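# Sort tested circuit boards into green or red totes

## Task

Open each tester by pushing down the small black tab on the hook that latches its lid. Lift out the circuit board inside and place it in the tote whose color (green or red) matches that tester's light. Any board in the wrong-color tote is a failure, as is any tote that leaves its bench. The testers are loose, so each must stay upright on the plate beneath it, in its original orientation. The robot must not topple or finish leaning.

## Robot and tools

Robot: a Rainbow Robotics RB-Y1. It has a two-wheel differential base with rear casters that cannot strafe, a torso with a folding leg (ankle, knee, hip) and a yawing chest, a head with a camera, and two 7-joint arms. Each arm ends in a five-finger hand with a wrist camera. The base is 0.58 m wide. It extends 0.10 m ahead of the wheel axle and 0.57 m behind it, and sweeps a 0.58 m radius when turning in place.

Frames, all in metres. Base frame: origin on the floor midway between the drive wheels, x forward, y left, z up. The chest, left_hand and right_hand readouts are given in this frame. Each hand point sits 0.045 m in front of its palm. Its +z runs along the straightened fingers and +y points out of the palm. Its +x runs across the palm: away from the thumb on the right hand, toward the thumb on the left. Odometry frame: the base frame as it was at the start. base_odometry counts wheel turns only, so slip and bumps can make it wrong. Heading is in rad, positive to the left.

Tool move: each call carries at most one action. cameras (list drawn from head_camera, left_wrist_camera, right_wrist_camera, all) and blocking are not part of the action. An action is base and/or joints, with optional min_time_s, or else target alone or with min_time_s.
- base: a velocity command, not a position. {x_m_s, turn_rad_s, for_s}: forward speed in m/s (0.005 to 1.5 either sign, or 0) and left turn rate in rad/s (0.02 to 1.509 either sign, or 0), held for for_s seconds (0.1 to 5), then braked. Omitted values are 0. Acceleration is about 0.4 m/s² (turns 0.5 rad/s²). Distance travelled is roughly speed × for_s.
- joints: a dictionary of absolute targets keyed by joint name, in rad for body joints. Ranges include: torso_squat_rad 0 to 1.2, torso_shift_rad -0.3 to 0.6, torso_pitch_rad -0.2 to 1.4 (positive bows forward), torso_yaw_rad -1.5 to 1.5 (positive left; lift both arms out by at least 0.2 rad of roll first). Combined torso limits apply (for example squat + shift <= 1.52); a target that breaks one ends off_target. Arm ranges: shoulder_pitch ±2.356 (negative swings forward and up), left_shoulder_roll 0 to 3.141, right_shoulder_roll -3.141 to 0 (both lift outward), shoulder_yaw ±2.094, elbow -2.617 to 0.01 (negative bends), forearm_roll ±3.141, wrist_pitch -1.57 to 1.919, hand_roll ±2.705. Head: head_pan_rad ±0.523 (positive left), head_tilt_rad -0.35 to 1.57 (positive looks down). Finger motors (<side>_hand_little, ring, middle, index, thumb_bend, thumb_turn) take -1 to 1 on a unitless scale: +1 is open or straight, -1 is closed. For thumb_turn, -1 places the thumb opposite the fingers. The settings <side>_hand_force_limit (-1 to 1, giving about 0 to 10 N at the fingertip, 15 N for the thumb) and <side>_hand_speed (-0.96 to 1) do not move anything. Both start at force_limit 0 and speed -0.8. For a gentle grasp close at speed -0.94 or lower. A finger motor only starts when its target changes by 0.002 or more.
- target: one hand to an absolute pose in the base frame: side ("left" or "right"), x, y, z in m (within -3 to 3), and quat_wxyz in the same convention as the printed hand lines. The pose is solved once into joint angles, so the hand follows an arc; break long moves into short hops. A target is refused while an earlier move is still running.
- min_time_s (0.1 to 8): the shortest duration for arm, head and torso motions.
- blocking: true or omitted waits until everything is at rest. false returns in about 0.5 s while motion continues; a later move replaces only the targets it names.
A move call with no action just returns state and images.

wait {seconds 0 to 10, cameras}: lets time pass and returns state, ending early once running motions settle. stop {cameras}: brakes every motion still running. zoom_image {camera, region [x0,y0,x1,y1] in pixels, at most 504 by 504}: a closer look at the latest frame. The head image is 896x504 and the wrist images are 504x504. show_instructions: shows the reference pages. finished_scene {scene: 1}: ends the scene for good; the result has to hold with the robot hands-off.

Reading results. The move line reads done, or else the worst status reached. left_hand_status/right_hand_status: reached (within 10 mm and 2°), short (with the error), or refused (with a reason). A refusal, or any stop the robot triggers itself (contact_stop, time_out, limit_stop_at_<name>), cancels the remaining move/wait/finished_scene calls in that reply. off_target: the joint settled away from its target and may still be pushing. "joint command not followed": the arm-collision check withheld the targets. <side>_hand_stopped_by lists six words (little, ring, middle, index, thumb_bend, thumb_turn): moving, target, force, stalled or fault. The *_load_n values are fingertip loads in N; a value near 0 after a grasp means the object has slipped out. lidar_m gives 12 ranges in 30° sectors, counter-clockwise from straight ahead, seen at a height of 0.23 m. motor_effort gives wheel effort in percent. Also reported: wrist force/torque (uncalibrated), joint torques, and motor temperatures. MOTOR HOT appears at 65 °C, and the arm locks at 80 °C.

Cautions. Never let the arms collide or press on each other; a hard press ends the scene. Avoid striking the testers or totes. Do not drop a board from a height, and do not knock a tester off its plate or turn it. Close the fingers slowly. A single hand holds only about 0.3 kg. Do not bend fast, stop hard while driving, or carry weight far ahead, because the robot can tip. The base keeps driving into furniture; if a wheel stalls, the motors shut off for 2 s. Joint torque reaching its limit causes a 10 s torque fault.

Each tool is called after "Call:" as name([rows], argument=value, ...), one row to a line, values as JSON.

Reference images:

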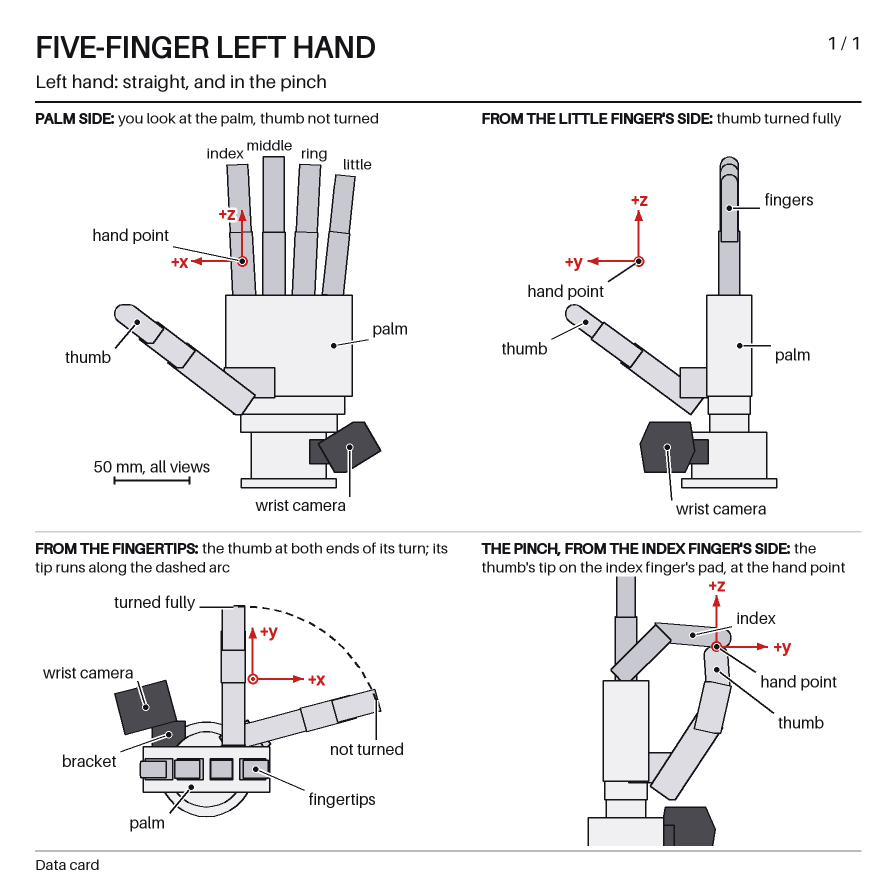

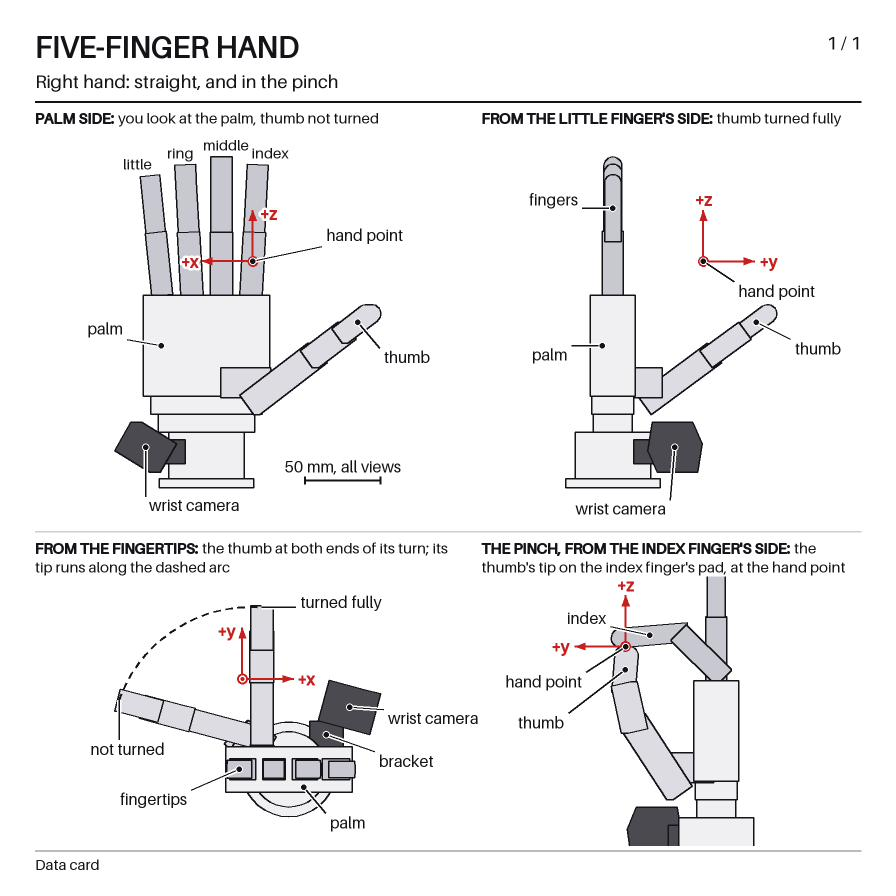

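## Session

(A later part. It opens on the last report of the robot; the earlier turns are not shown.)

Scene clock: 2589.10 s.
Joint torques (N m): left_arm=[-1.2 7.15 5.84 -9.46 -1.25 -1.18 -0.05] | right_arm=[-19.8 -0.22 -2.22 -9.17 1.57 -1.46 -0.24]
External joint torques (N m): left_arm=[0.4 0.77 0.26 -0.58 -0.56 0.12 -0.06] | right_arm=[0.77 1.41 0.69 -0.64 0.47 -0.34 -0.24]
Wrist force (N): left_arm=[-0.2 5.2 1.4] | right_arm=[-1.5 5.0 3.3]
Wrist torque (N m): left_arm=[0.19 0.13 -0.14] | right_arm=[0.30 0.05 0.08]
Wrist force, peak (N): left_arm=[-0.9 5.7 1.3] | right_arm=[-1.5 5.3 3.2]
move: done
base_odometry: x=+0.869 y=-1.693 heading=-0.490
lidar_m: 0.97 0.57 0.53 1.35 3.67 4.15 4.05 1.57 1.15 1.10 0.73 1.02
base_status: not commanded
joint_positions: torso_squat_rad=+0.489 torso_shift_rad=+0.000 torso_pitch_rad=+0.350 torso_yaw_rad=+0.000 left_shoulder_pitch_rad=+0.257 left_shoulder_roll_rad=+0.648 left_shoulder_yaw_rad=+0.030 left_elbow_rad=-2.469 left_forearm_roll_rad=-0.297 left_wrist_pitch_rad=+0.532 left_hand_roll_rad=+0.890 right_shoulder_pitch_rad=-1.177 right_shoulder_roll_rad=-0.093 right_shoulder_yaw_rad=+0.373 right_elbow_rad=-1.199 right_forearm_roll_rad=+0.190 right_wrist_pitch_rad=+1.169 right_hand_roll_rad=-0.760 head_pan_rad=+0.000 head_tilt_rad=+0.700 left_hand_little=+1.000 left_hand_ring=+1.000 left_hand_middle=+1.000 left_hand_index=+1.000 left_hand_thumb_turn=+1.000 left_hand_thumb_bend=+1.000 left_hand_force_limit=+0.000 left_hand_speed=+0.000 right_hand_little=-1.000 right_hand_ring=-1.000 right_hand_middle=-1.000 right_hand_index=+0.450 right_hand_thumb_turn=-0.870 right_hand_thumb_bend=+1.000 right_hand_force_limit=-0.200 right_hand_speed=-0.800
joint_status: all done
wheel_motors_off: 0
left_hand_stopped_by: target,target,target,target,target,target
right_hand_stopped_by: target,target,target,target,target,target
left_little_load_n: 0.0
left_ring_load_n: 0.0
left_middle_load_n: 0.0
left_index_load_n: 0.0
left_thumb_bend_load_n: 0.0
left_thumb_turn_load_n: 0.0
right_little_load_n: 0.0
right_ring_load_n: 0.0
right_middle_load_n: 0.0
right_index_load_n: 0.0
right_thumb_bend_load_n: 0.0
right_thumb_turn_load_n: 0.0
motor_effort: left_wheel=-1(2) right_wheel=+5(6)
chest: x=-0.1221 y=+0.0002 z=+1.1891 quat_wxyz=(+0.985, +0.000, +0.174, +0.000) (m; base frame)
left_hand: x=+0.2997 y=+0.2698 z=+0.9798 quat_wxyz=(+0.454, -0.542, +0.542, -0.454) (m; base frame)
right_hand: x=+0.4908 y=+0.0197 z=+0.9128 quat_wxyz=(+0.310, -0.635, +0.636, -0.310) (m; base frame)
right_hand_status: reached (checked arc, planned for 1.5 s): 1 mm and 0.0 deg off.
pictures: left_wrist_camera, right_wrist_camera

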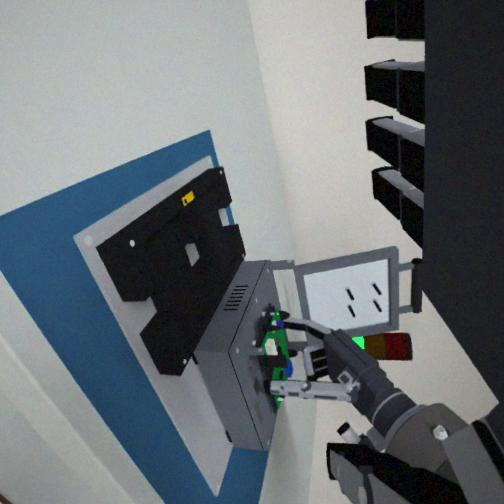

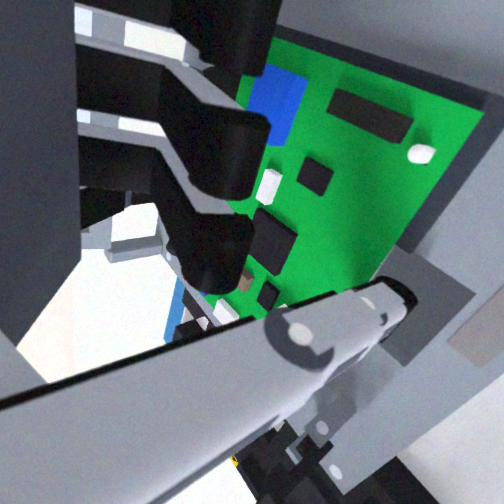

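Call:
move(joints={"right_hand_speed":-0.94,"right_hand_force_limit":-0.3,"right_hand_index":0.04})

Call:
move(target={"side":"right","x":0.4945,"y":0.02,"z":0.9125,"quat_wxyz":[0.31,-0.6355,0.6355,-0.31]}, min_time_s=1.5, cameras=["left_wrist_camera","right_wrist_camera"])

Call:
zoom_image(camera="left_wrist_camera", region=[230, 280, 350, 430])

Scene clock: 2606.30 s.
Joint torques (N m): left_arm=[-1.46 7.31 5.8 -9.46 -1.24 -1.46 -0.05] | right_arm=[-19.45 -0.29 -2.44 -9.14 1.26 -0.73 -0.05]
External joint torques (N m): left_arm=[0.13 0.93 0.22 -0.58 -0.55 -0.15 -0.05] | right_arm=[1.12 1.34 0.48 -0.61 0.16 0.4 -0.05]
Wrist force (N): left_arm=[-0.8 5.4 1.3] | right_arm=[-2.5 2.5 5.7]
Wrist torque (N m): left_arm=[0.23 0.24 -0.20] | right_arm=[0.35 0.05 0.09]
Wrist force, peak (N): left_arm=[-0.7 5.7 1.6] | right_arm=[-3.2 2.2 6.4]
move: off_target
base_odometry: x=+0.869 y=-1.693 heading=-0.490
lidar_m: 0.97 0.58 0.53 1.34 3.67 4.15 4.04 1.57 1.15 1.10 0.73 1.01
base_status: not commanded
joint_positions: torso_squat_rad=+0.489 torso_shift_rad=+0.000 torso_pitch_rad=+0.350 torso_yaw_rad=+0.000 left_shoulder_pitch_rad=+0.257 left_shoulder_roll_rad=+0.648 left_shoulder_yaw_rad=+0.030 left_elbow_rad=-2.469 left_forearm_roll_rad=-0.297 left_wrist_pitch_rad=+0.532 left_hand_roll_rad=+0.890 right_shoulder_pitch_rad=-1.177 right_shoulder_roll_rad=-0.093 right_shoulder_yaw_rad=+0.373 right_elbow_rad=-1.199 right_forearm_roll_rad=+0.190 right_wrist_pitch_rad=+1.168 right_hand_roll_rad=-0.760 head_pan_rad=+0.000 head_tilt_rad=+0.700 left_hand_little=+1.000 left_hand_ring=+1.000 left_hand_middle=+1.000 left_hand_index=+1.000 left_hand_thumb_turn=+1.000 left_hand_thumb_bend=+1.000 left_hand_force_limit=+0.000 left_hand_speed=+0.000 right_hand_little=-1.000 right_hand_ring=-1.000 right_hand_middle=-1.000 right_hand_index=+0.186 right_hand_thumb_turn=-0.870 right_hand_thumb_bend=+1.000 right_hand_force_limit=-0.300 right_hand_speed=-0.940
joint_status: right_hand_index off_target (ended at +0.186, target +0.040); the others done
wheel_motors_off: 0
left_hand_stopped_by: target,target,target,target,target,target
right_hand_stopped_by: target,target,target,force,target,target
left_little_load_n: 0.0
left_ring_load_n: 0.0
left_middle_load_n: 0.0
left_index_load_n: 0.0
left_thumb_bend_load_n: 0.0
left_thumb_turn_load_n: 0.0
right_little_load_n: 0.0
right_ring_load_n: 0.0
right_middle_load_n: 0.0
right_index_load_n: 3.5
right_thumb_bend_load_n: 0.0
right_thumb_turn_load_n: 0.0
motor_effort: left_wheel=+0(1) right_wheel=+4(7)
chest: x=-0.1220 y=+0.0002 z=+1.1891 quat_wxyz=(+0.985, +0.000, +0.174, +0.000) (m; base frame)
left_hand: x=+0.2998 y=+0.2698 z=+0.9798 quat_wxyz=(+0.454, -0.542, +0.542, -0.454) (m; base frame)
right_hand: x=+0.4908 y=+0.0197 z=+0.9129 quat_wxyz=(+0.310, -0.635, +0.636, -0.310) (m; base frame)
pictures: none

Scene clock: 2608.13 s.
Joint torques (N m): left_arm=[-0.99 6.98 6.32 -9.84 -1.13 -1.3 -0.02] | right_arm=[-25.13 -2.06 -6.45 -9.61 1.85 -2.77 -0.22]
External joint torques (N m): left_arm=[0.61 0.61 0.74 -0.95 -0.43 0 -0.03] | right_arm=[-4.41 -0.31 -3.57 -1.08 0.75 -1.65 -0.23]
Wrist force (N): left_arm=[-0.8 5.1 1.1] | right_arm=[0.1 9.5 -5.7]
Wrist torque (N m): left_arm=[0.21 0.25 -0.23] | right_arm=[0.11 0.04 0.08]
Wrist force, peak (N): left_arm=[-0.8 5.6 1.5] | right_arm=[-0.2 9.7 -5.6]
move: done
base_odometry: x=+0.869 y=-1.693 heading=-0.490
lidar_m: 0.97 0.58 0.53 1.36 3.67 4.15 4.04 1.56 1.14 1.11 0.73 1.01
base_status: not commanded
joint_positions: torso_squat_rad=+0.489 torso_shift_rad=+0.000 torso_pitch_rad=+0.350 torso_yaw_rad=+0.000 left_shoulder_pitch_rad=+0.257 left_shoulder_roll_rad=+0.648 left_shoulder_yaw_rad=+0.030 left_elbow_rad=-2.469 left_forearm_roll_rad=-0.297 left_wrist_pitch_rad=+0.532 left_hand_roll_rad=+0.890 right_shoulder_pitch_rad=-1.189 right_shoulder_roll_rad=-0.092 right_shoulder_yaw_rad=+0.370 right_elbow_rad=-1.174 right_forearm_roll_rad=+0.187 right_wrist_pitch_rad=+1.155 right_hand_roll_rad=-0.761 head_pan_rad=+0.000 head_tilt_rad=+0.700 left_hand_little=+1.000 left_hand_ring=+1.000 left_hand_middle=+1.000 left_hand_index=+1.000 left_hand_thumb_turn=+1.000 left_hand_thumb_bend=+1.000 left_hand_force_limit=+0.000 left_hand_speed=+0.000 right_hand_little=-1.000 right_hand_ring=-1.000 right_hand_middle=-1.000 right_hand_index=+0.186 right_hand_thumb_turn=-0.870 right_hand_thumb_bend=+1.001 right_hand_force_limit=-0.300 right_hand_speed=-0.940
joint_status: all done
wheel_motors_off: 0
left_hand_stopped_by: target,target,target,target,target,target
right_hand_stopped_by: target,target,target,force,target,target
left_little_load_n: 0.0
left_ring_load_n: 0.0
left_middle_load_n: 0.0
left_index_load_n: 0.0
left_thumb_bend_load_n: 0.0
left_thumb_turn_load_n: 0.0
right_little_load_n: 0.0
right_ring_load_n: 0.0
right_middle_load_n: 0.0
right_index_load_n: 0.0
right_thumb_bend_load_n: 2.0
right_thumb_turn_load_n: -1.5
motor_effort: left_wheel=-2(2) right_wheel=+5(6)
chest: x=-0.1220 y=+0.0002 z=+1.1891 quat_wxyz=(+0.985, +0.000, +0.174, +0.000) (m; base frame)
left_hand: x=+0.2998 y=+0.2698 z=+0.9798 quat_wxyz=(+0.454, -0.542, +0.542, -0.454) (m; base frame)
right_hand: x=+0.4938 y=+0.0198 z=+0.9118 quat_wxyz=(+0.309, -0.636, +0.636, -0.310) (m; base frame)
right_hand_status: reached (checked arc, planned for 1.5 s): 1 mm and 0.1 deg off.
pictures: left_wrist_camera, right_wrist_camera

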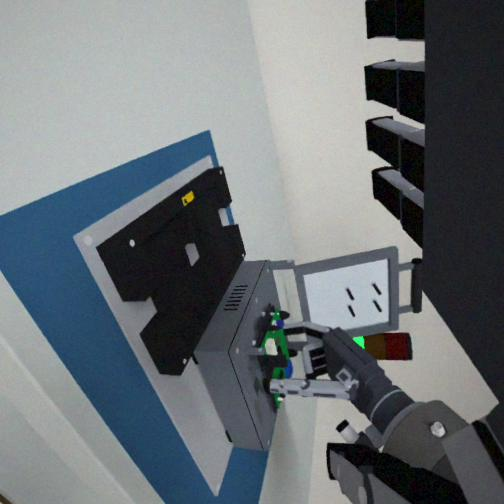

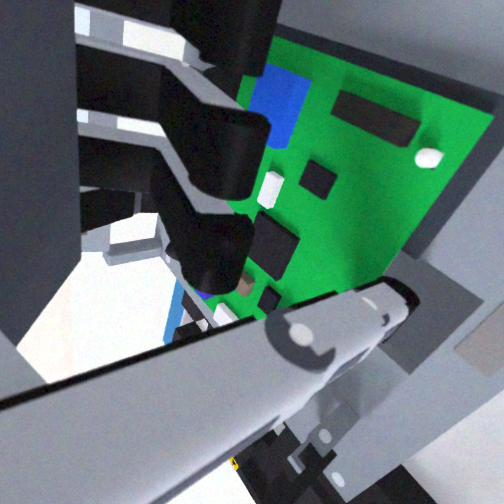

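Scaled by 3.360.

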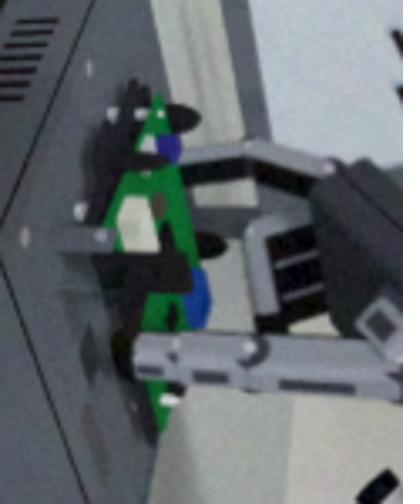

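Call:
move(joints={"right_hand_force_limit":0.0,"right_hand_index":-0.05})

Call:
move(target={"side":"right","x":0.4943,"y":0.02,"z":0.918,"quat_wxyz":[0.31,-0.6355,0.6355,-0.31]}, min_time_s=1.5, cameras=["left_wrist_camera","right_wrist_camera"])

Call:
zoom_image(camera="left_wrist_camera", region=[230, 280, 350, 430])

Scene clock: 2617.83 s.
Joint torques (N m): left_arm=[-1.35 6.62 6.01 -9.62 -1.2 -1.33 -0.13] | right_arm=[-24.79 -1.99 -6.36 -9.56 1.78 -2.61 -0.25]
External joint torques (N m): left_arm=[0.24 0.24 0.43 -0.73 -0.51 -0.03 -0.13] | right_arm=[-4.07 -0.23 -3.49 -1.03 0.69 -1.49 -0.25]
Wrist force (N): left_arm=[-0.5 5.0 1.3] | right_arm=[-0.5 8.8 -2.5]
Wrist torque (N m): left_arm=[0.14 0.20 -0.18] | right_arm=[0.18 0.08 0.10]
Wrist force, peak (N): left_arm=[0.2 5.8 1.6] | right_arm=[-0.1 10.1 -5.2]
move: off_target
base_odometry: x=+0.869 y=-1.693 heading=-0.490
lidar_m: 0.98 0.58 0.53 1.34 3.68 4.15 4.05 1.58 1.15 1.11 0.74 1.01
base_status: not commanded
joint_positions: torso_squat_rad=+0.489 torso_shift_rad=+0.000 torso_pitch_rad=+0.350 torso_yaw_rad=+0.000 left_shoulder_pitch_rad=+0.257 left_shoulder_roll_rad=+0.648 left_shoulder_yaw_rad=+0.030 left_elbow_rad=-2.469 left_forearm_roll_rad=-0.297 left_wrist_pitch_rad=+0.532 left_hand_roll_rad=+0.890 right_shoulder_pitch_rad=-1.189 right_shoulder_roll_rad=-0.092 right_shoulder_yaw_rad=+0.370 right_elbow_rad=-1.174 right_forearm_roll_rad=+0.187 right_wrist_pitch_rad=+1.155 right_hand_roll_rad=-0.761 head_pan_rad=+0.000 head_tilt_rad=+0.700 left_hand_little=+1.000 left_hand_ring=+1.000 left_hand_middle=+1.000 left_hand_index=+1.000 left_hand_thumb_turn=+1.000 left_hand_thumb_bend=+1.000 left_hand_force_limit=+0.000 left_hand_speed=+0.000 right_hand_little=-1.000 right_hand_ring=-1.000 right_hand_middle=-1.000 right_hand_index=+0.149 right_hand_thumb_turn=-0.870 right_hand_thumb_bend=+1.001 right_hand_force_limit=+0.000 right_hand_speed=-0.940
joint_status: right_hand_index off_target (ended at +0.149, target -0.050); the others done
wheel_motors_off: 0
left_hand_stopped_by: target,target,target,target,target,target
right_hand_stopped_by: target,target,target,force,target,target
left_little_load_n: 0.0
left_ring_load_n: 0.0
left_middle_load_n: 0.0
left_index_load_n: 0.0
left_thumb_bend_load_n: 0.0
left_thumb_turn_load_n: -0.5
right_little_load_n: 0.0
right_ring_load_n: 0.0
right_middle_load_n: 0.0
right_index_load_n: 5.0
right_thumb_bend_load_n: 2.0
right_thumb_turn_load_n: -1.5
motor_effort: left_wheel=-1(1) right_wheel=+5(6)
chest: x=-0.1220 y=+0.0002 z=+1.1891 quat_wxyz=(+0.985, +0.000, +0.174, +0.000) (m; base frame)
left_hand: x=+0.2998 y=+0.2698 z=+0.9798 quat_wxyz=(+0.454, -0.542, +0.542, -0.454) (m; base frame)
right_hand: x=+0.4938 y=+0.0198 z=+0.9118 quat_wxyz=(+0.309, -0.636, +0.636, -0.310) (m; base frame)
pictures: none

Scene clock: 2619.67 s.
Joint torques (N m): left_arm=[-1.93 7.29 6.04 -9.55 -0.96 -1.27 0.03] | right_arm=[-26.34 -2.53 -5.73 -12.2 1.2 -2.45 0.56]
External joint torques (N m): left_arm=[-0.34 0.91 0.46 -0.67 -0.26 0.03 0.03] | right_arm=[-5.58 -0.72 -2.83 -3.68 0.1 -1.32 0.56]
Wrist force (N): left_arm=[-0.7 5.2 1.3] | right_arm=[1.6 10.2 0.0]
Wrist torque (N m): left_arm=[0.21 0.22 -0.17] | right_arm=[0.29 0.14 0.40]
Wrist force, peak (N): left_arm=[-0.1 5.7 1.7] | right_arm=[1.6 10.4 0.1]
move: done
base_odometry: x=+0.869 y=-1.693 heading=-0.490
lidar_m: 0.98 0.58 0.53 1.35 3.67 4.15 4.05 1.57 1.15 1.11 0.73 1.01
base_status: not commanded
joint_positions: torso_squat_rad=+0.489 torso_shift_rad=+0.000 torso_pitch_rad=+0.350 torso_yaw_rad=+0.000 left_shoulder_pitch_rad=+0.257 left_shoulder_roll_rad=+0.648 left_shoulder_yaw_rad=+0.030 left_elbow_rad=-2.469 left_forearm_roll_rad=-0.297 left_wrist_pitch_rad=+0.532 left_hand_roll_rad=+0.890 right_shoulder_pitch_rad=-1.195 right_shoulder_roll_rad=-0.094 right_shoulder_yaw_rad=+0.366 right_elbow_rad=-1.184 right_forearm_roll_rad=+0.182 right_wrist_pitch_rad=+1.170 right_hand_roll_rad=-0.754 head_pan_rad=+0.000 head_tilt_rad=+0.700 left_hand_little=+1.000 left_hand_ring=+1.000 left_hand_middle=+1.000 left_hand_index=+1.000 left_hand_thumb_turn=+1.000 left_hand_thumb_bend=+1.000 left_hand_force_limit=+0.000 left_hand_speed=+0.000 right_hand_little=-1.000 right_hand_ring=-1.000 right_hand_middle=-1.000 right_hand_index=+0.149 right_hand_thumb_turn=-0.870 right_hand_thumb_bend=+1.001 right_hand_force_limit=+0.000 right_hand_speed=-0.940
joint_status: all done
wheel_motors_off: 0
left_hand_stopped_by: target,target,target,target,target,target
right_hand_stopped_by: target,target,target,force,target,target
left_little_load_n: 0.0
left_ring_load_n: 0.0
left_middle_load_n: 0.0
left_index_load_n: 0.0
left_thumb_bend_load_n: -0.5
left_thumb_turn_load_n: 0.0
right_little_load_n: 0.0
right_ring_load_n: 0.0
right_middle_load_n: 0.0
right_index_load_n: 5.5
right_thumb_bend_load_n: 2.0
right_thumb_turn_load_n: 0.0
motor_effort: left_wheel=-1(1) right_wheel=+4(6)
chest: x=-0.1220 y=+0.0002 z=+1.1891 quat_wxyz=(+0.985, +0.000, +0.174, +0.000) (m; base frame)
left_hand: x=+0.2998 y=+0.2698 z=+0.9798 quat_wxyz=(+0.454, -0.542, +0.542, -0.454) (m; base frame)
right_hand: x=+0.4938 y=+0.0197 z=+0.9166 quat_wxyz=(+0.309, -0.636, +0.636, -0.310) (m; base frame)
right_hand_status: reached (checked arc, planned for 1.5 s): 1 mm and 0.1 deg off.
pictures: left_wrist_camera, right_wrist_camera

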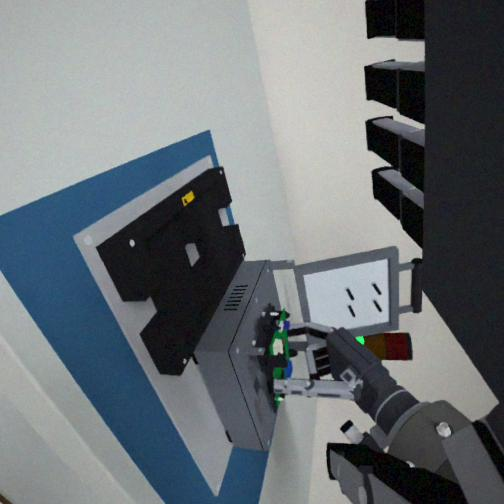

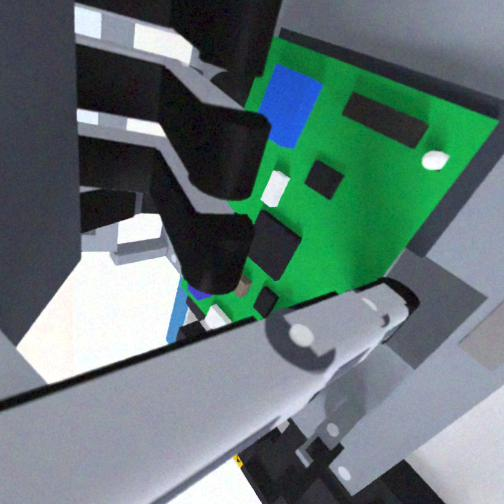

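Scaled by 3.360.

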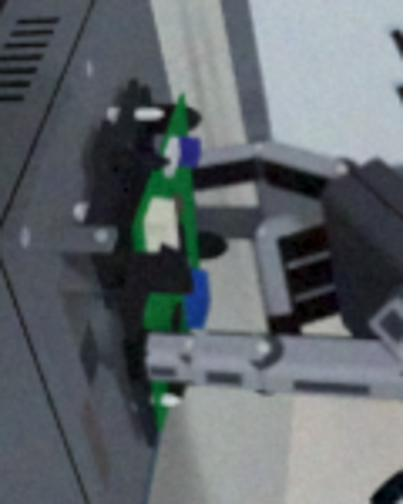

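Call:
move(target={"side":"right","x":0.4943,"y":0.02,"z":0.922,"quat_wxyz":[0.31,-0.6355,0.6355,-0.31]}, min_time_s=1.5, cameras=["left_wrist_camera","right_wrist_camera"])

Call:
zoom_image(camera="left_wrist_camera", region=[230, 280, 350, 430])

Scene clock: 2629.00 s.
Joint torques (N m): left_arm=[-1.59 7.17 6.06 -9.36 -1.05 -1.11 0.09] | right_arm=[-27.4 -2.21 -6.05 -12.49 1.2 -2.61 0.32]
External joint torques (N m): left_arm=[0.01 0.8 0.48 -0.48 -0.36 0.19 0.08] | right_arm=[-6.61 -0.35 -3.13 -3.99 0.11 -1.48 0.31]
Wrist force (N): left_arm=[0.0 5.4 1.1] | right_arm=[2.1 10.8 0.4]
Wrist torque (N m): left_arm=[0.23 0.09 -0.16] | right_arm=[0.31 0.13 0.36]
Wrist force, peak (N): left_arm=[-0.7 5.8 2.1] | right_arm=[2.2 10.9 0.4]
move: done
base_odometry: x=+0.869 y=-1.693 heading=-0.490
lidar_m: 0.98 0.57 0.53 1.35 3.66 4.14 4.05 1.58 1.15 1.11 0.73 1.02
base_status: not commanded
joint_positions: torso_squat_rad=+0.489 torso_shift_rad=+0.000 torso_pitch_rad=+0.350 torso_yaw_rad=+0.000 left_shoulder_pitch_rad=+0.257 left_shoulder_roll_rad=+0.648 left_shoulder_yaw_rad=+0.030 left_elbow_rad=-2.469 left_forearm_roll_rad=-0.297 left_wrist_pitch_rad=+0.532 left_hand_roll_rad=+0.890 right_shoulder_pitch_rad=-1.199 right_shoulder_roll_rad=-0.095 right_shoulder_yaw_rad=+0.364 right_elbow_rad=-1.192 right_forearm_roll_rad=+0.178 right_wrist_pitch_rad=+1.182 right_hand_roll_rad=-0.749 head_pan_rad=+0.000 head_tilt_rad=+0.700 left_hand_little=+1.000 left_hand_ring=+1.000 left_hand_middle=+1.000 left_hand_index=+1.000 left_hand_thumb_turn=+1.000 left_hand_thumb_bend=+1.000 left_hand_force_limit=+0.000 left_hand_speed=+0.000 right_hand_little=-1.000 right_hand_ring=-1.000 right_hand_middle=-1.000 right_hand_index=+0.149 right_hand_thumb_turn=-0.870 right_hand_thumb_bend=+1.001 right_hand_force_limit=+0.000 right_hand_speed=-0.940
joint_status: all done
wheel_motors_off: 0
left_hand_stopped_by: target,target,target,target,target,target
right_hand_stopped_by: target,target,target,force,target,target
left_little_load_n: 0.0
left_ring_load_n: 0.0
left_middle_load_n: 0.0
left_index_load_n: 0.0
left_thumb_bend_load_n: 0.0
left_thumb_turn_load_n: 0.0
right_little_load_n: 0.0
right_ring_load_n: 0.0
right_middle_load_n: 0.0
right_index_load_n: 5.5
right_thumb_bend_load_n: 2.0
right_thumb_turn_load_n: -1.0
motor_effort: left_wheel=+0(1) right_wheel=+5(6)
chest: x=-0.1220 y=+0.0002 z=+1.1891 quat_wxyz=(+0.985, +0.000, +0.174, +0.000) (m; base frame)
left_hand: x=+0.2998 y=+0.2698 z=+0.9798 quat_wxyz=(+0.454, -0.542, +0.542, -0.454) (m; base frame)
right_hand: x=+0.4938 y=+0.0196 z=+0.9205 quat_wxyz=(+0.309, -0.636, +0.636, -0.310) (m; base frame)
right_hand_status: reached (checked arc, planned for 1.5 s): 2 mm and 0.2 deg off.
pictures: left_wrist_camera, right_wrist_camera

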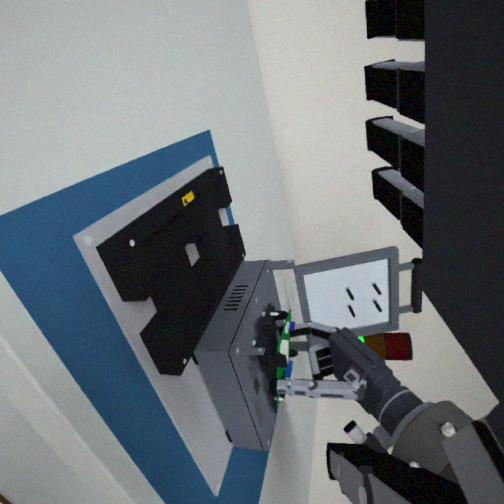

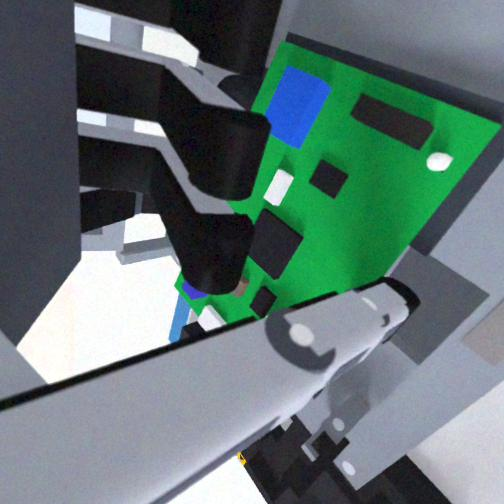

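Scaled by 3.360.

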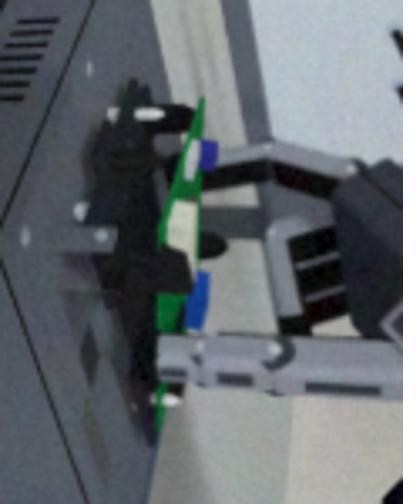

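Call:
move(target={"side":"right","x":0.4950,"y":0.014,"z":0.922,"quat_wxyz":[0.31,-0.6355,0.6355,-0.31]}, min_time_s=1.5)

Call:
move(target={"side":"right","x":0.4950,"y":0.014,"z":0.926,"quat_wxyz":[0.31,-0.6355,0.6355,-0.31]}, min_time_s=1.5, cameras=["left_wrist_camera","right_wrist_camera"])

Call:
zoom_image(camera="left_wrist_camera", region=[230, 280, 350, 430])

Scene clock: 2641.23 s.
Joint torques (N m): left_arm=[-1.42 6.65 6.5 -9.59 -1.12 -1.22 -0.01] | right_arm=[-19.26 -8.86 -7.26 -8.91 3.06 -0.31 1.6]
External joint torques (N m): left_arm=[0.17 0.28 0.92 -0.71 -0.43 0.08 -0.01] | right_arm=[1.5 -6.89 -4.27 -0.42 1.98 0.83 1.59]
Wrist force (N): left_arm=[-0.4 4.8 0.9] | right_arm=[-9.9 7.7 0.2]
Wrist torque (N m): left_arm=[0.14 0.17 -0.14] | right_arm=[0.25 0.41 0.69]
Wrist force, peak (N): left_arm=[-0.8 5.8 1.7] | right_arm=[-9.8 7.9 0.6]
move: done
base_odometry: x=+0.869 y=-1.693 heading=-0.490
lidar_m: 0.98 0.58 0.54 1.34 3.67 4.15 4.05 1.57 1.15 1.10 0.74 1.01
base_status: not commanded
joint_positions: torso_squat_rad=+0.489 torso_shift_rad=+0.000 torso_pitch_rad=+0.350 torso_yaw_rad=+0.000 left_shoulder_pitch_rad=+0.257 left_shoulder_roll_rad=+0.648 left_shoulder_yaw_rad=+0.030 left_elbow_rad=-2.469 left_forearm_roll_rad=-0.297 left_wrist_pitch_rad=+0.532 left_hand_roll_rad=+0.890 right_shoulder_pitch_rad=-1.191 right_shoulder_roll_rad=-0.106 right_shoulder_yaw_rad=+0.360 right_elbow_rad=-1.209 right_forearm_roll_rad=+0.169 right_wrist_pitch_rad=+1.182 right_hand_roll_rad=-0.739 head_pan_rad=+0.000 head_tilt_rad=+0.700 left_hand_little=+1.000 left_hand_ring=+1.000 left_hand_middle=+1.000 left_hand_index=+1.000 left_hand_thumb_turn=+1.000 left_hand_thumb_bend=+1.000 left_hand_force_limit=+0.000 left_hand_speed=+0.000 right_hand_little=-1.000 right_hand_ring=-1.000 right_hand_middle=-1.000 right_hand_index=+0.149 right_hand_thumb_turn=-0.869 right_hand_thumb_bend=+1.001 right_hand_force_limit=+0.000 right_hand_speed=-0.940
joint_status: all done
wheel_motors_off: 0
left_hand_stopped_by: target,target,target,target,target,target
right_hand_stopped_by: target,target,target,force,target,target
left_little_load_n: -0.5
left_ring_load_n: 0.0
left_middle_load_n: 0.0
left_index_load_n: 0.0
left_thumb_bend_load_n: 0.0
left_thumb_turn_load_n: -0.5
right_little_load_n: 0.0
right_ring_load_n: 0.0
right_middle_load_n: 0.0
right_index_load_n: 8.0
right_thumb_bend_load_n: 2.0
right_thumb_turn_load_n: 10.5
motor_effort: left_wheel=+0(2) right_wheel=+5(6)
chest: x=-0.1220 y=+0.0002 z=+1.1891 quat_wxyz=(+0.985, +0.000, +0.174, +0.000) (m; base frame)
left_hand: x=+0.2998 y=+0.2698 z=+0.9798 quat_wxyz=(+0.454, -0.542, +0.542, -0.454) (m; base frame)
right_hand: x=+0.4945 y=+0.0155 z=+0.9220 quat_wxyz=(+0.311, -0.636, +0.635, -0.309) (m; base frame)
right_hand_status: reached (checked arc, planned for 1.5 s): 2 mm and 0.1 deg off.
pictures: none

Scene clock: 2643.07 s.
Joint torques (N m): left_arm=[-1.44 6.88 6.27 -9.67 -1.17 -1.24 -0.06] | right_arm=[-24.47 -8.26 -7.3 -9.92 2.93 -0.28 1.43]
External joint torques (N m): left_arm=[0.15 0.5 0.69 -0.79 -0.47 0.06 -0.06] | right_arm=[-3.69 -6.24 -4.29 -1.45 1.85 0.87 1.42]
Wrist force (N): left_arm=[-0.6 5.4 1.1] | right_arm=[-8.8 8.9 3.2]
Wrist torque (N m): left_arm=[0.23 0.19 -0.18] | right_arm=[0.37 0.31 0.62]
Wrist force, peak (N): left_arm=[-0.7 5.4 1.7] | right_arm=[-10.7 7.6 3.0]
move: done
base_odometry: x=+0.869 y=-1.693 heading=-0.490
lidar_m: 0.98 0.57 0.53 1.35 3.68 4.15 4.05 1.57 1.15 1.11 0.73 1.02
base_status: not commanded
joint_positions: torso_squat_rad=+0.489 torso_shift_rad=+0.000 torso_pitch_rad=+0.350 torso_yaw_rad=+0.000 left_shoulder_pitch_rad=+0.257 left_shoulder_roll_rad=+0.648 left_shoulder_yaw_rad=+0.030 left_elbow_rad=-2.469 left_forearm_roll_rad=-0.297 left_wrist_pitch_rad=+0.532 left_hand_roll_rad=+0.890 right_shoulder_pitch_rad=-1.194 right_shoulder_roll_rad=-0.108 right_shoulder_yaw_rad=+0.357 right_elbow_rad=-1.218 right_forearm_roll_rad=+0.164 right_wrist_pitch_rad=+1.193 right_hand_roll_rad=-0.734 head_pan_rad=+0.000 head_tilt_rad=+0.700 left_hand_little=+1.000 left_hand_ring=+1.000 left_hand_middle=+1.000 left_hand_index=+1.000 left_hand_thumb_turn=+1.000 left_hand_thumb_bend=+1.000 left_hand_force_limit=+0.000 left_hand_speed=+0.000 right_hand_little=-1.000 right_hand_ring=-1.000 right_hand_middle=-1.000 right_hand_index=+0.149 right_hand_thumb_turn=-0.869 right_hand_thumb_bend=+1.001 right_hand_force_limit=+0.000 right_hand_speed=-0.940
joint_status: all done
wheel_motors_off: 0
left_hand_stopped_by: target,target,target,target,target,target
right_hand_stopped_by: target,target,target,force,target,target
left_little_load_n: 0.0
left_ring_load_n: 0.0
left_middle_load_n: 0.0
left_index_load_n: 0.0
left_thumb_bend_load_n: 0.0
left_thumb_turn_load_n: 0.0
right_little_load_n: 0.0
right_ring_load_n: 0.0
right_middle_load_n: 0.0
right_index_load_n: 8.0
right_thumb_bend_load_n: 2.0
right_thumb_turn_load_n: 8.5
motor_effort: left_wheel=-1(2) right_wheel=+5(6)
chest: x=-0.1220 y=+0.0002 z=+1.1891 quat_wxyz=(+0.985, +0.000, +0.174, +0.000) (m; base frame)
left_hand: x=+0.2998 y=+0.2698 z=+0.9798 quat_wxyz=(+0.454, -0.542, +0.542, -0.454) (m; base frame)
right_hand: x=+0.4943 y=+0.0151 z=+0.9252 quat_wxyz=(+0.310, -0.636, +0.635, -0.309) (m; base frame)
right_hand_status: reached (checked arc, planned for 1.5 s): 2 mm and 0.1 deg off.
pictures: left_wrist_camera, right_wrist_camera

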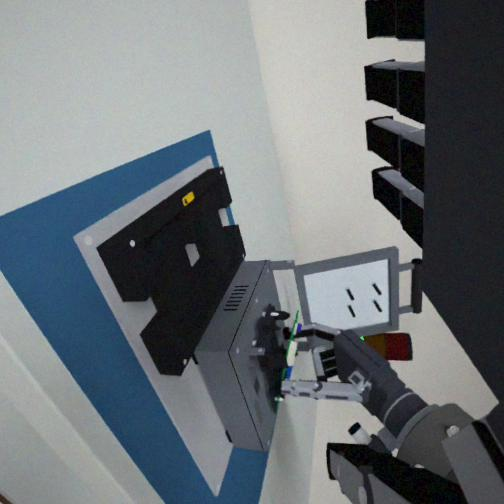

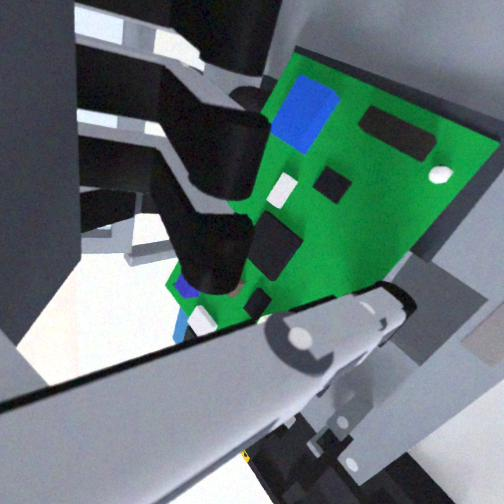

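Scaled by 3.360.

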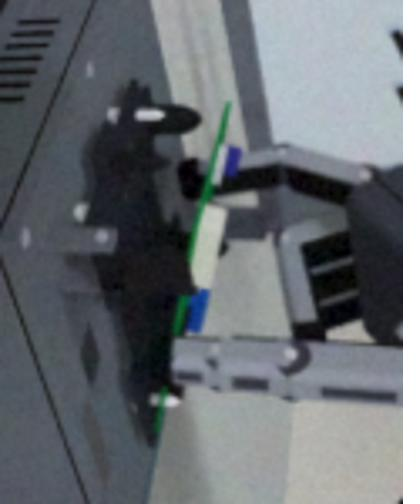

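Call:
move(target={"side":"right","x":0.4950,"y":0.0180,"z":0.926,"quat_wxyz":[0.31,-0.6355,0.6355,-0.31]}, min_time_s=1.5)

Call:
move(target={"side":"right","x":0.4950,"y":0.0180,"z":0.931,"quat_wxyz":[0.31,-0.6355,0.6355,-0.31]}, min_time_s=1.5, cameras=["left_wrist_camera","right_wrist_camera"])

Call:
zoom_image(camera="left_wrist_camera", region=[230, 280, 350, 430])

Call:
zoom_image(camera="right_wrist_camera", region=[300, 40, 504, 300])

Scene clock: 2656.10 s.
Joint torques (N m): left_arm=[-0.8 6.46 6.42 -9.6 -1.21 -1.19 0.11] | right_arm=[-27.15 -1.33 -3.3 -11.04 2.51 -3.32 -0.18]
External joint torques (N m): left_arm=[0.8 0.09 0.84 -0.72 -0.51 0.11 0.1] | right_arm=[-6.33 0.64 -0.34 -2.57 1.42 -2.18 -0.19]
Wrist force (N): left_arm=[-0.7 5.2 0.8] | right_arm=[0.0 11.5 -1.6]
Wrist torque (N m): left_arm=[0.21 0.22 -0.19] | right_arm=[0.26 0.25 0.27]
Wrist force, peak (N): left_arm=[-1.0 5.9 1.3] | right_arm=[-8.6 9.8 3.4]
move: done
base_odometry: x=+0.869 y=-1.693 heading=-0.490
lidar_m: 0.97 0.57 0.53 1.35 3.67 4.15 4.05 1.58 1.15 1.10 0.74 1.01
base_status: not commanded
joint_positions: torso_squat_rad=+0.489 torso_shift_rad=+0.000 torso_pitch_rad=+0.350 torso_yaw_rad=+0.000 left_shoulder_pitch_rad=+0.257 left_shoulder_roll_rad=+0.648 left_shoulder_yaw_rad=+0.030 left_elbow_rad=-2.469 left_forearm_roll_rad=-0.297 left_wrist_pitch_rad=+0.532 left_hand_roll_rad=+0.890 right_shoulder_pitch_rad=-1.201 right_shoulder_roll_rad=-0.101 right_shoulder_yaw_rad=+0.359 right_elbow_rad=-1.205 right_forearm_roll_rad=+0.170 right_wrist_pitch_rad=+1.192 right_hand_roll_rad=-0.741 head_pan_rad=+0.000 head_tilt_rad=+0.700 left_hand_little=+1.000 left_hand_ring=+1.000 left_hand_middle=+1.000 left_hand_index=+1.000 left_hand_thumb_turn=+1.000 left_hand_thumb_bend=+1.000 left_hand_force_limit=+0.000 left_hand_speed=+0.000 right_hand_little=-1.000 right_hand_ring=-1.000 right_hand_middle=-1.000 right_hand_index=+0.149 right_hand_thumb_turn=-0.870 right_hand_thumb_bend=+1.001 right_hand_force_limit=+0.000 right_hand_speed=-0.940
joint_status: all done
wheel_motors_off: 0
left_hand_stopped_by: target,target,target,target,target,target
right_hand_stopped_by: target,target,target,force,target,target
left_little_load_n: 0.0
left_ring_load_n: 0.0
left_middle_load_n: 0.0
left_index_load_n: 0.0
left_thumb_bend_load_n: 0.0
left_thumb_turn_load_n: 0.0
right_little_load_n: 0.0
right_ring_load_n: 0.0
right_middle_load_n: 0.0
right_index_load_n: 6.0
right_thumb_bend_load_n: 2.5
right_thumb_turn_load_n: 2.5
motor_effort: left_wheel=-1(1) right_wheel=+5(6)
chest: x=-0.1220 y=+0.0002 z=+1.1891 quat_wxyz=(+0.985, +0.000, +0.174, +0.000) (m; base frame)
left_hand: x=+0.2998 y=+0.2698 z=+0.9798 quat_wxyz=(+0.454, -0.542, +0.542, -0.454) (m; base frame)
right_hand: x=+0.4944 y=+0.0174 z=+0.9248 quat_wxyz=(+0.309, -0.636, +0.636, -0.309) (m; base frame)
right_hand_status: reached (checked arc, planned for 1.5 s): 1 mm and 0.1 deg off.
pictures: none

Scene clock: 2657.93 s.
Joint torques (N m): left_arm=[-1.08 6.7 6.09 -9.7 -1.02 -1.14 0.14] | right_arm=[-29.99 -3.12 -6.64 -14.4 1.76 -3.45 0.39]
External joint torques (N m): left_arm=[0.52 0.32 0.51 -0.82 -0.33 0.17 0.14] | right_arm=[-9.13 -1.1 -3.65 -5.94 0.67 -2.31 0.38]
Wrist force (N): left_arm=[-0.5 5.3 1.1] | right_arm=[1.4 15.1 2.8]
Wrist torque (N m): left_arm=[0.23 0.18 -0.17] | right_arm=[0.47 0.15 0.38]
Wrist force, peak (N): left_arm=[-0.3 5.7 1.3] | right_arm=[1.6 15.5 3.4]
move: done
base_odometry: x=+0.869 y=-1.693 heading=-0.490
lidar_m: 0.97 0.57 0.53 1.34 3.66 4.15 4.05 1.57 1.15 1.10 0.74 1.01
base_status: not commanded
joint_positions: torso_squat_rad=+0.489 torso_shift_rad=+0.000 torso_pitch_rad=+0.350 torso_yaw_rad=+0.000 left_shoulder_pitch_rad=+0.257 left_shoulder_roll_rad=+0.648 left_shoulder_yaw_rad=+0.030 left_elbow_rad=-2.469 left_forearm_roll_rad=-0.297 left_wrist_pitch_rad=+0.532 left_hand_roll_rad=+0.890 right_shoulder_pitch_rad=-1.206 right_shoulder_roll_rad=-0.102 right_shoulder_yaw_rad=+0.356 right_elbow_rad=-1.212 right_forearm_roll_rad=+0.165 right_wrist_pitch_rad=+1.205 right_hand_roll_rad=-0.735 head_pan_rad=+0.000 head_tilt_rad=+0.700 left_hand_little=+1.000 left_hand_ring=+1.000 left_hand_middle=+1.000 left_hand_index=+1.000 left_hand_thumb_turn=+1.000 left_hand_thumb_bend=+1.000 left_hand_force_limit=+0.000 left_hand_speed=+0.000 right_hand_little=-1.000 right_hand_ring=-1.000 right_hand_middle=-1.000 right_hand_index=+0.149 right_hand_thumb_turn=-0.870 right_hand_thumb_bend=+1.001 right_hand_force_limit=+0.000 right_hand_speed=-0.940
joint_status: all done
wheel_motors_off: 0
left_hand_stopped_by: target,target,target,target,target,target
right_hand_stopped_by: target,target,target,force,target,target
left_little_load_n: 0.0
left_ring_load_n: 0.0
left_middle_load_n: 0.0
left_index_load_n: 0.0
left_thumb_bend_load_n: 0.0
left_thumb_turn_load_n: 0.0
right_little_load_n: 0.0
right_ring_load_n: 0.0
right_middle_load_n: 0.0
right_index_load_n: 6.0
right_thumb_bend_load_n: 2.0
right_thumb_turn_load_n: -0.5
motor_effort: left_wheel=-1(1) right_wheel=+5(6)
chest: x=-0.1220 y=+0.0002 z=+1.1891 quat_wxyz=(+0.985, +0.000, +0.174, +0.000) (m; base frame)
left_hand: x=+0.2998 y=+0.2698 z=+0.9797 quat_wxyz=(+0.454, -0.542, +0.542, -0.454) (m; base frame)
right_hand: x=+0.4942 y=+0.0174 z=+0.9288 quat_wxyz=(+0.308, -0.636, +0.636, -0.309) (m; base frame)
right_hand_status: reached (checked arc, planned for 1.5 s): 2 mm and 0.2 deg off.
pictures: left_wrist_camera, right_wrist_camera

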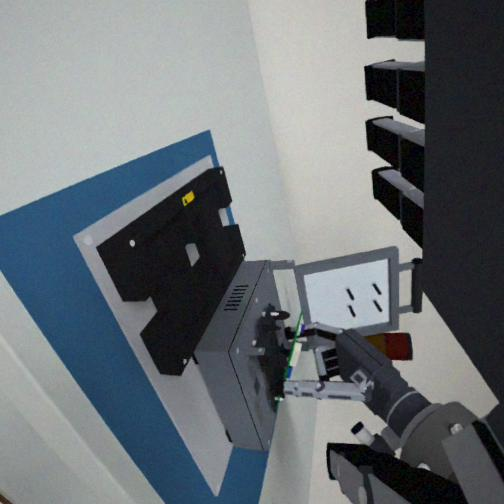

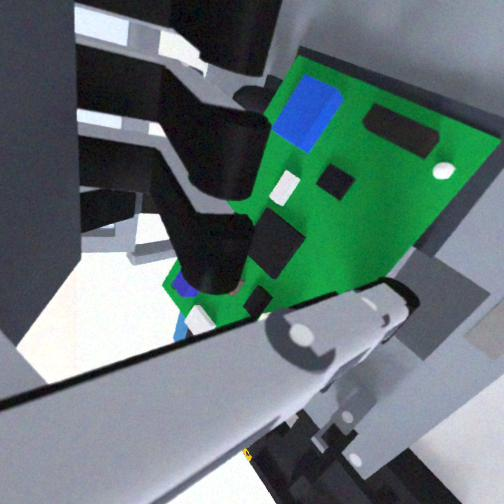

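Scaled by 3.360.

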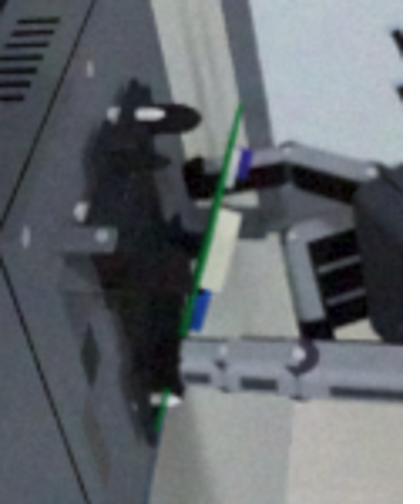

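Scaled by 1.938.

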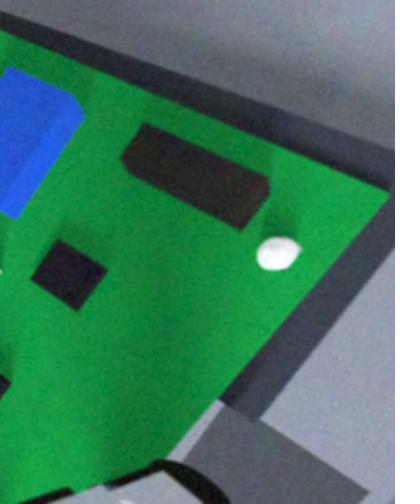

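Call:
move(cameras=["all"])

Scene clock: 2683.33 s.
Joint torques (N m): left_arm=[-1.32 7.11 5.98 -9.74 -1.29 -1.39 -0.01] | right_arm=[-30.03 -2.92 -6.87 -14.4 1.65 -3.36 0.29]
External joint torques (N m): left_arm=[0.28 0.73 0.4 -0.86 -0.6 -0.09 -0.01] | right_arm=[-9.17 -0.9 -3.89 -5.95 0.56 -2.21 0.28]
Motor temperatures (°C): left_arm=[33 35 30 34 35 35 36] | right_arm=[37 31 30 34 37 42 33]
Wrist force (N): left_arm=[-1.2 4.7 1.0] | right_arm=[1.4 15.3 3.4]
Wrist torque (N m): left_arm=[0.15 0.29 -0.21] | right_arm=[0.45 0.13 0.37]
Wrist force, peak (N): left_arm=[-0.2 5.9 1.1] | right_arm=[1.5 15.7 3.6]
base_odometry: x=+0.869 y=-1.693 heading=-0.490
lidar_m: 0.98 0.58 0.53 1.35 3.67 4.14 4.05 1.58 1.15 1.11 0.75 1.01
base_status: not commanded
joint_positions: torso_squat_rad=+0.489 torso_shift_rad=+0.000 torso_pitch_rad=+0.350 torso_yaw_rad=+0.000 left_shoulder_pitch_rad=+0.257 left_shoulder_roll_rad=+0.648 left_shoulder_yaw_rad=+0.030 left_elbow_rad=-2.469 left_forearm_roll_rad=-0.297 left_wrist_pitch_rad=+0.532 left_hand_roll_rad=+0.890 right_shoulder_pitch_rad=-1.206 right_shoulder_roll_rad=-0.102 right_shoulder_yaw_rad=+0.356 right_elbow_rad=-1.212 right_forearm_roll_rad=+0.165 right_wrist_pitch_rad=+1.205 right_hand_roll_rad=-0.735 head_pan_rad=+0.000 head_tilt_rad=+0.700 left_hand_little=+1.000 left_hand_ring=+1.000 left_hand_middle=+1.000 left_hand_index=+1.000 left_hand_thumb_turn=+1.000 left_hand_thumb_bend=+1.000 left_hand_force_limit=+0.000 left_hand_speed=+0.000 right_hand_little=-1.000 right_hand_ring=-1.000 right_hand_middle=-1.000 right_hand_index=+0.149 right_hand_thumb_turn=-0.870 right_hand_thumb_bend=+1.001 right_hand_force_limit=+0.000 right_hand_speed=-0.940
joint_status: all done
wheel_motors_off: 0
left_hand_stopped_by: target,target,target,target,target,target
right_hand_stopped_by: target,target,target,force,target,target
left_little_load_n: 0.0
left_ring_load_n: 0.0
left_middle_load_n: 0.0
left_index_load_n: 0.0
left_thumb_bend_load_n: 0.0
left_thumb_turn_load_n: -0.5
right_little_load_n: 0.0
right_ring_load_n: 0.0
right_middle_load_n: 0.0
right_index_load_n: 6.5
right_thumb_bend_load_n: 2.5
right_thumb_turn_load_n: -0.5
motor_effort: left_wheel=-1(1) right_wheel=+5(6)
chest: x=-0.1220 y=+0.0002 z=+1.1891 quat_wxyz=(+0.985, +0.000, +0.174, +0.000) (m; base frame)
left_hand: x=+0.2998 y=+0.2698 z=+0.9797 quat_wxyz=(+0.454, -0.542, +0.543, -0.454) (m; base frame)
right_hand: x=+0.4942 y=+0.0174 z=+0.9288 quat_wxyz=(+0.308, -0.636, +0.636, -0.309) (m; base frame)
right_hand_status: reached (checked arc, planned for 1.5 s): 2 mm and 0.2 deg off.
pictures: head_camera, left_wrist_camera, right_wrist_camera

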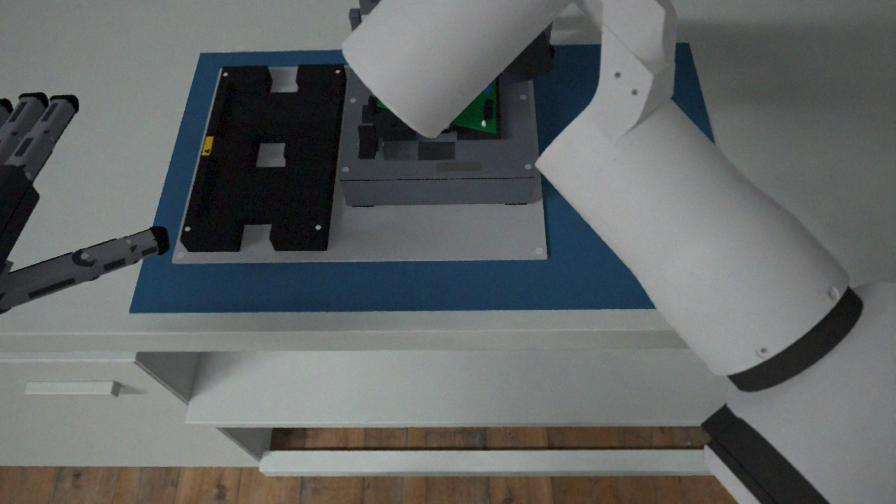

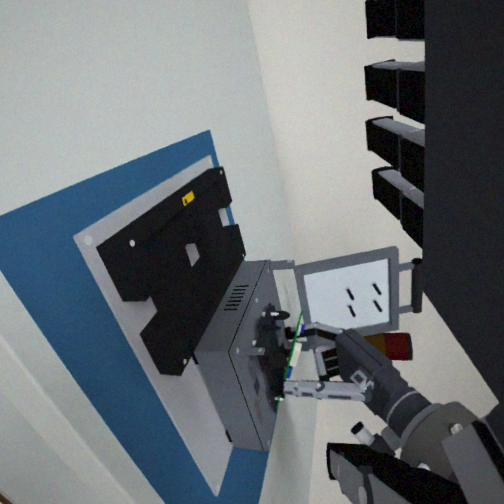

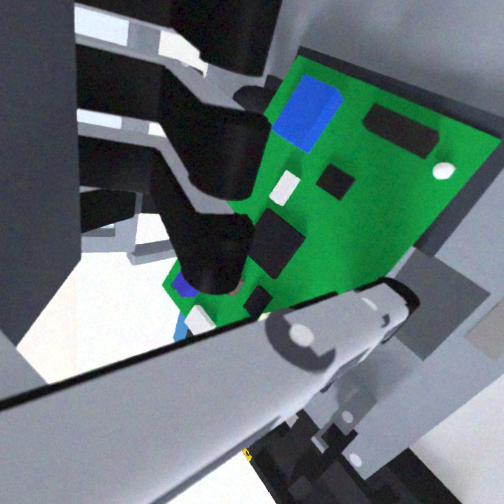

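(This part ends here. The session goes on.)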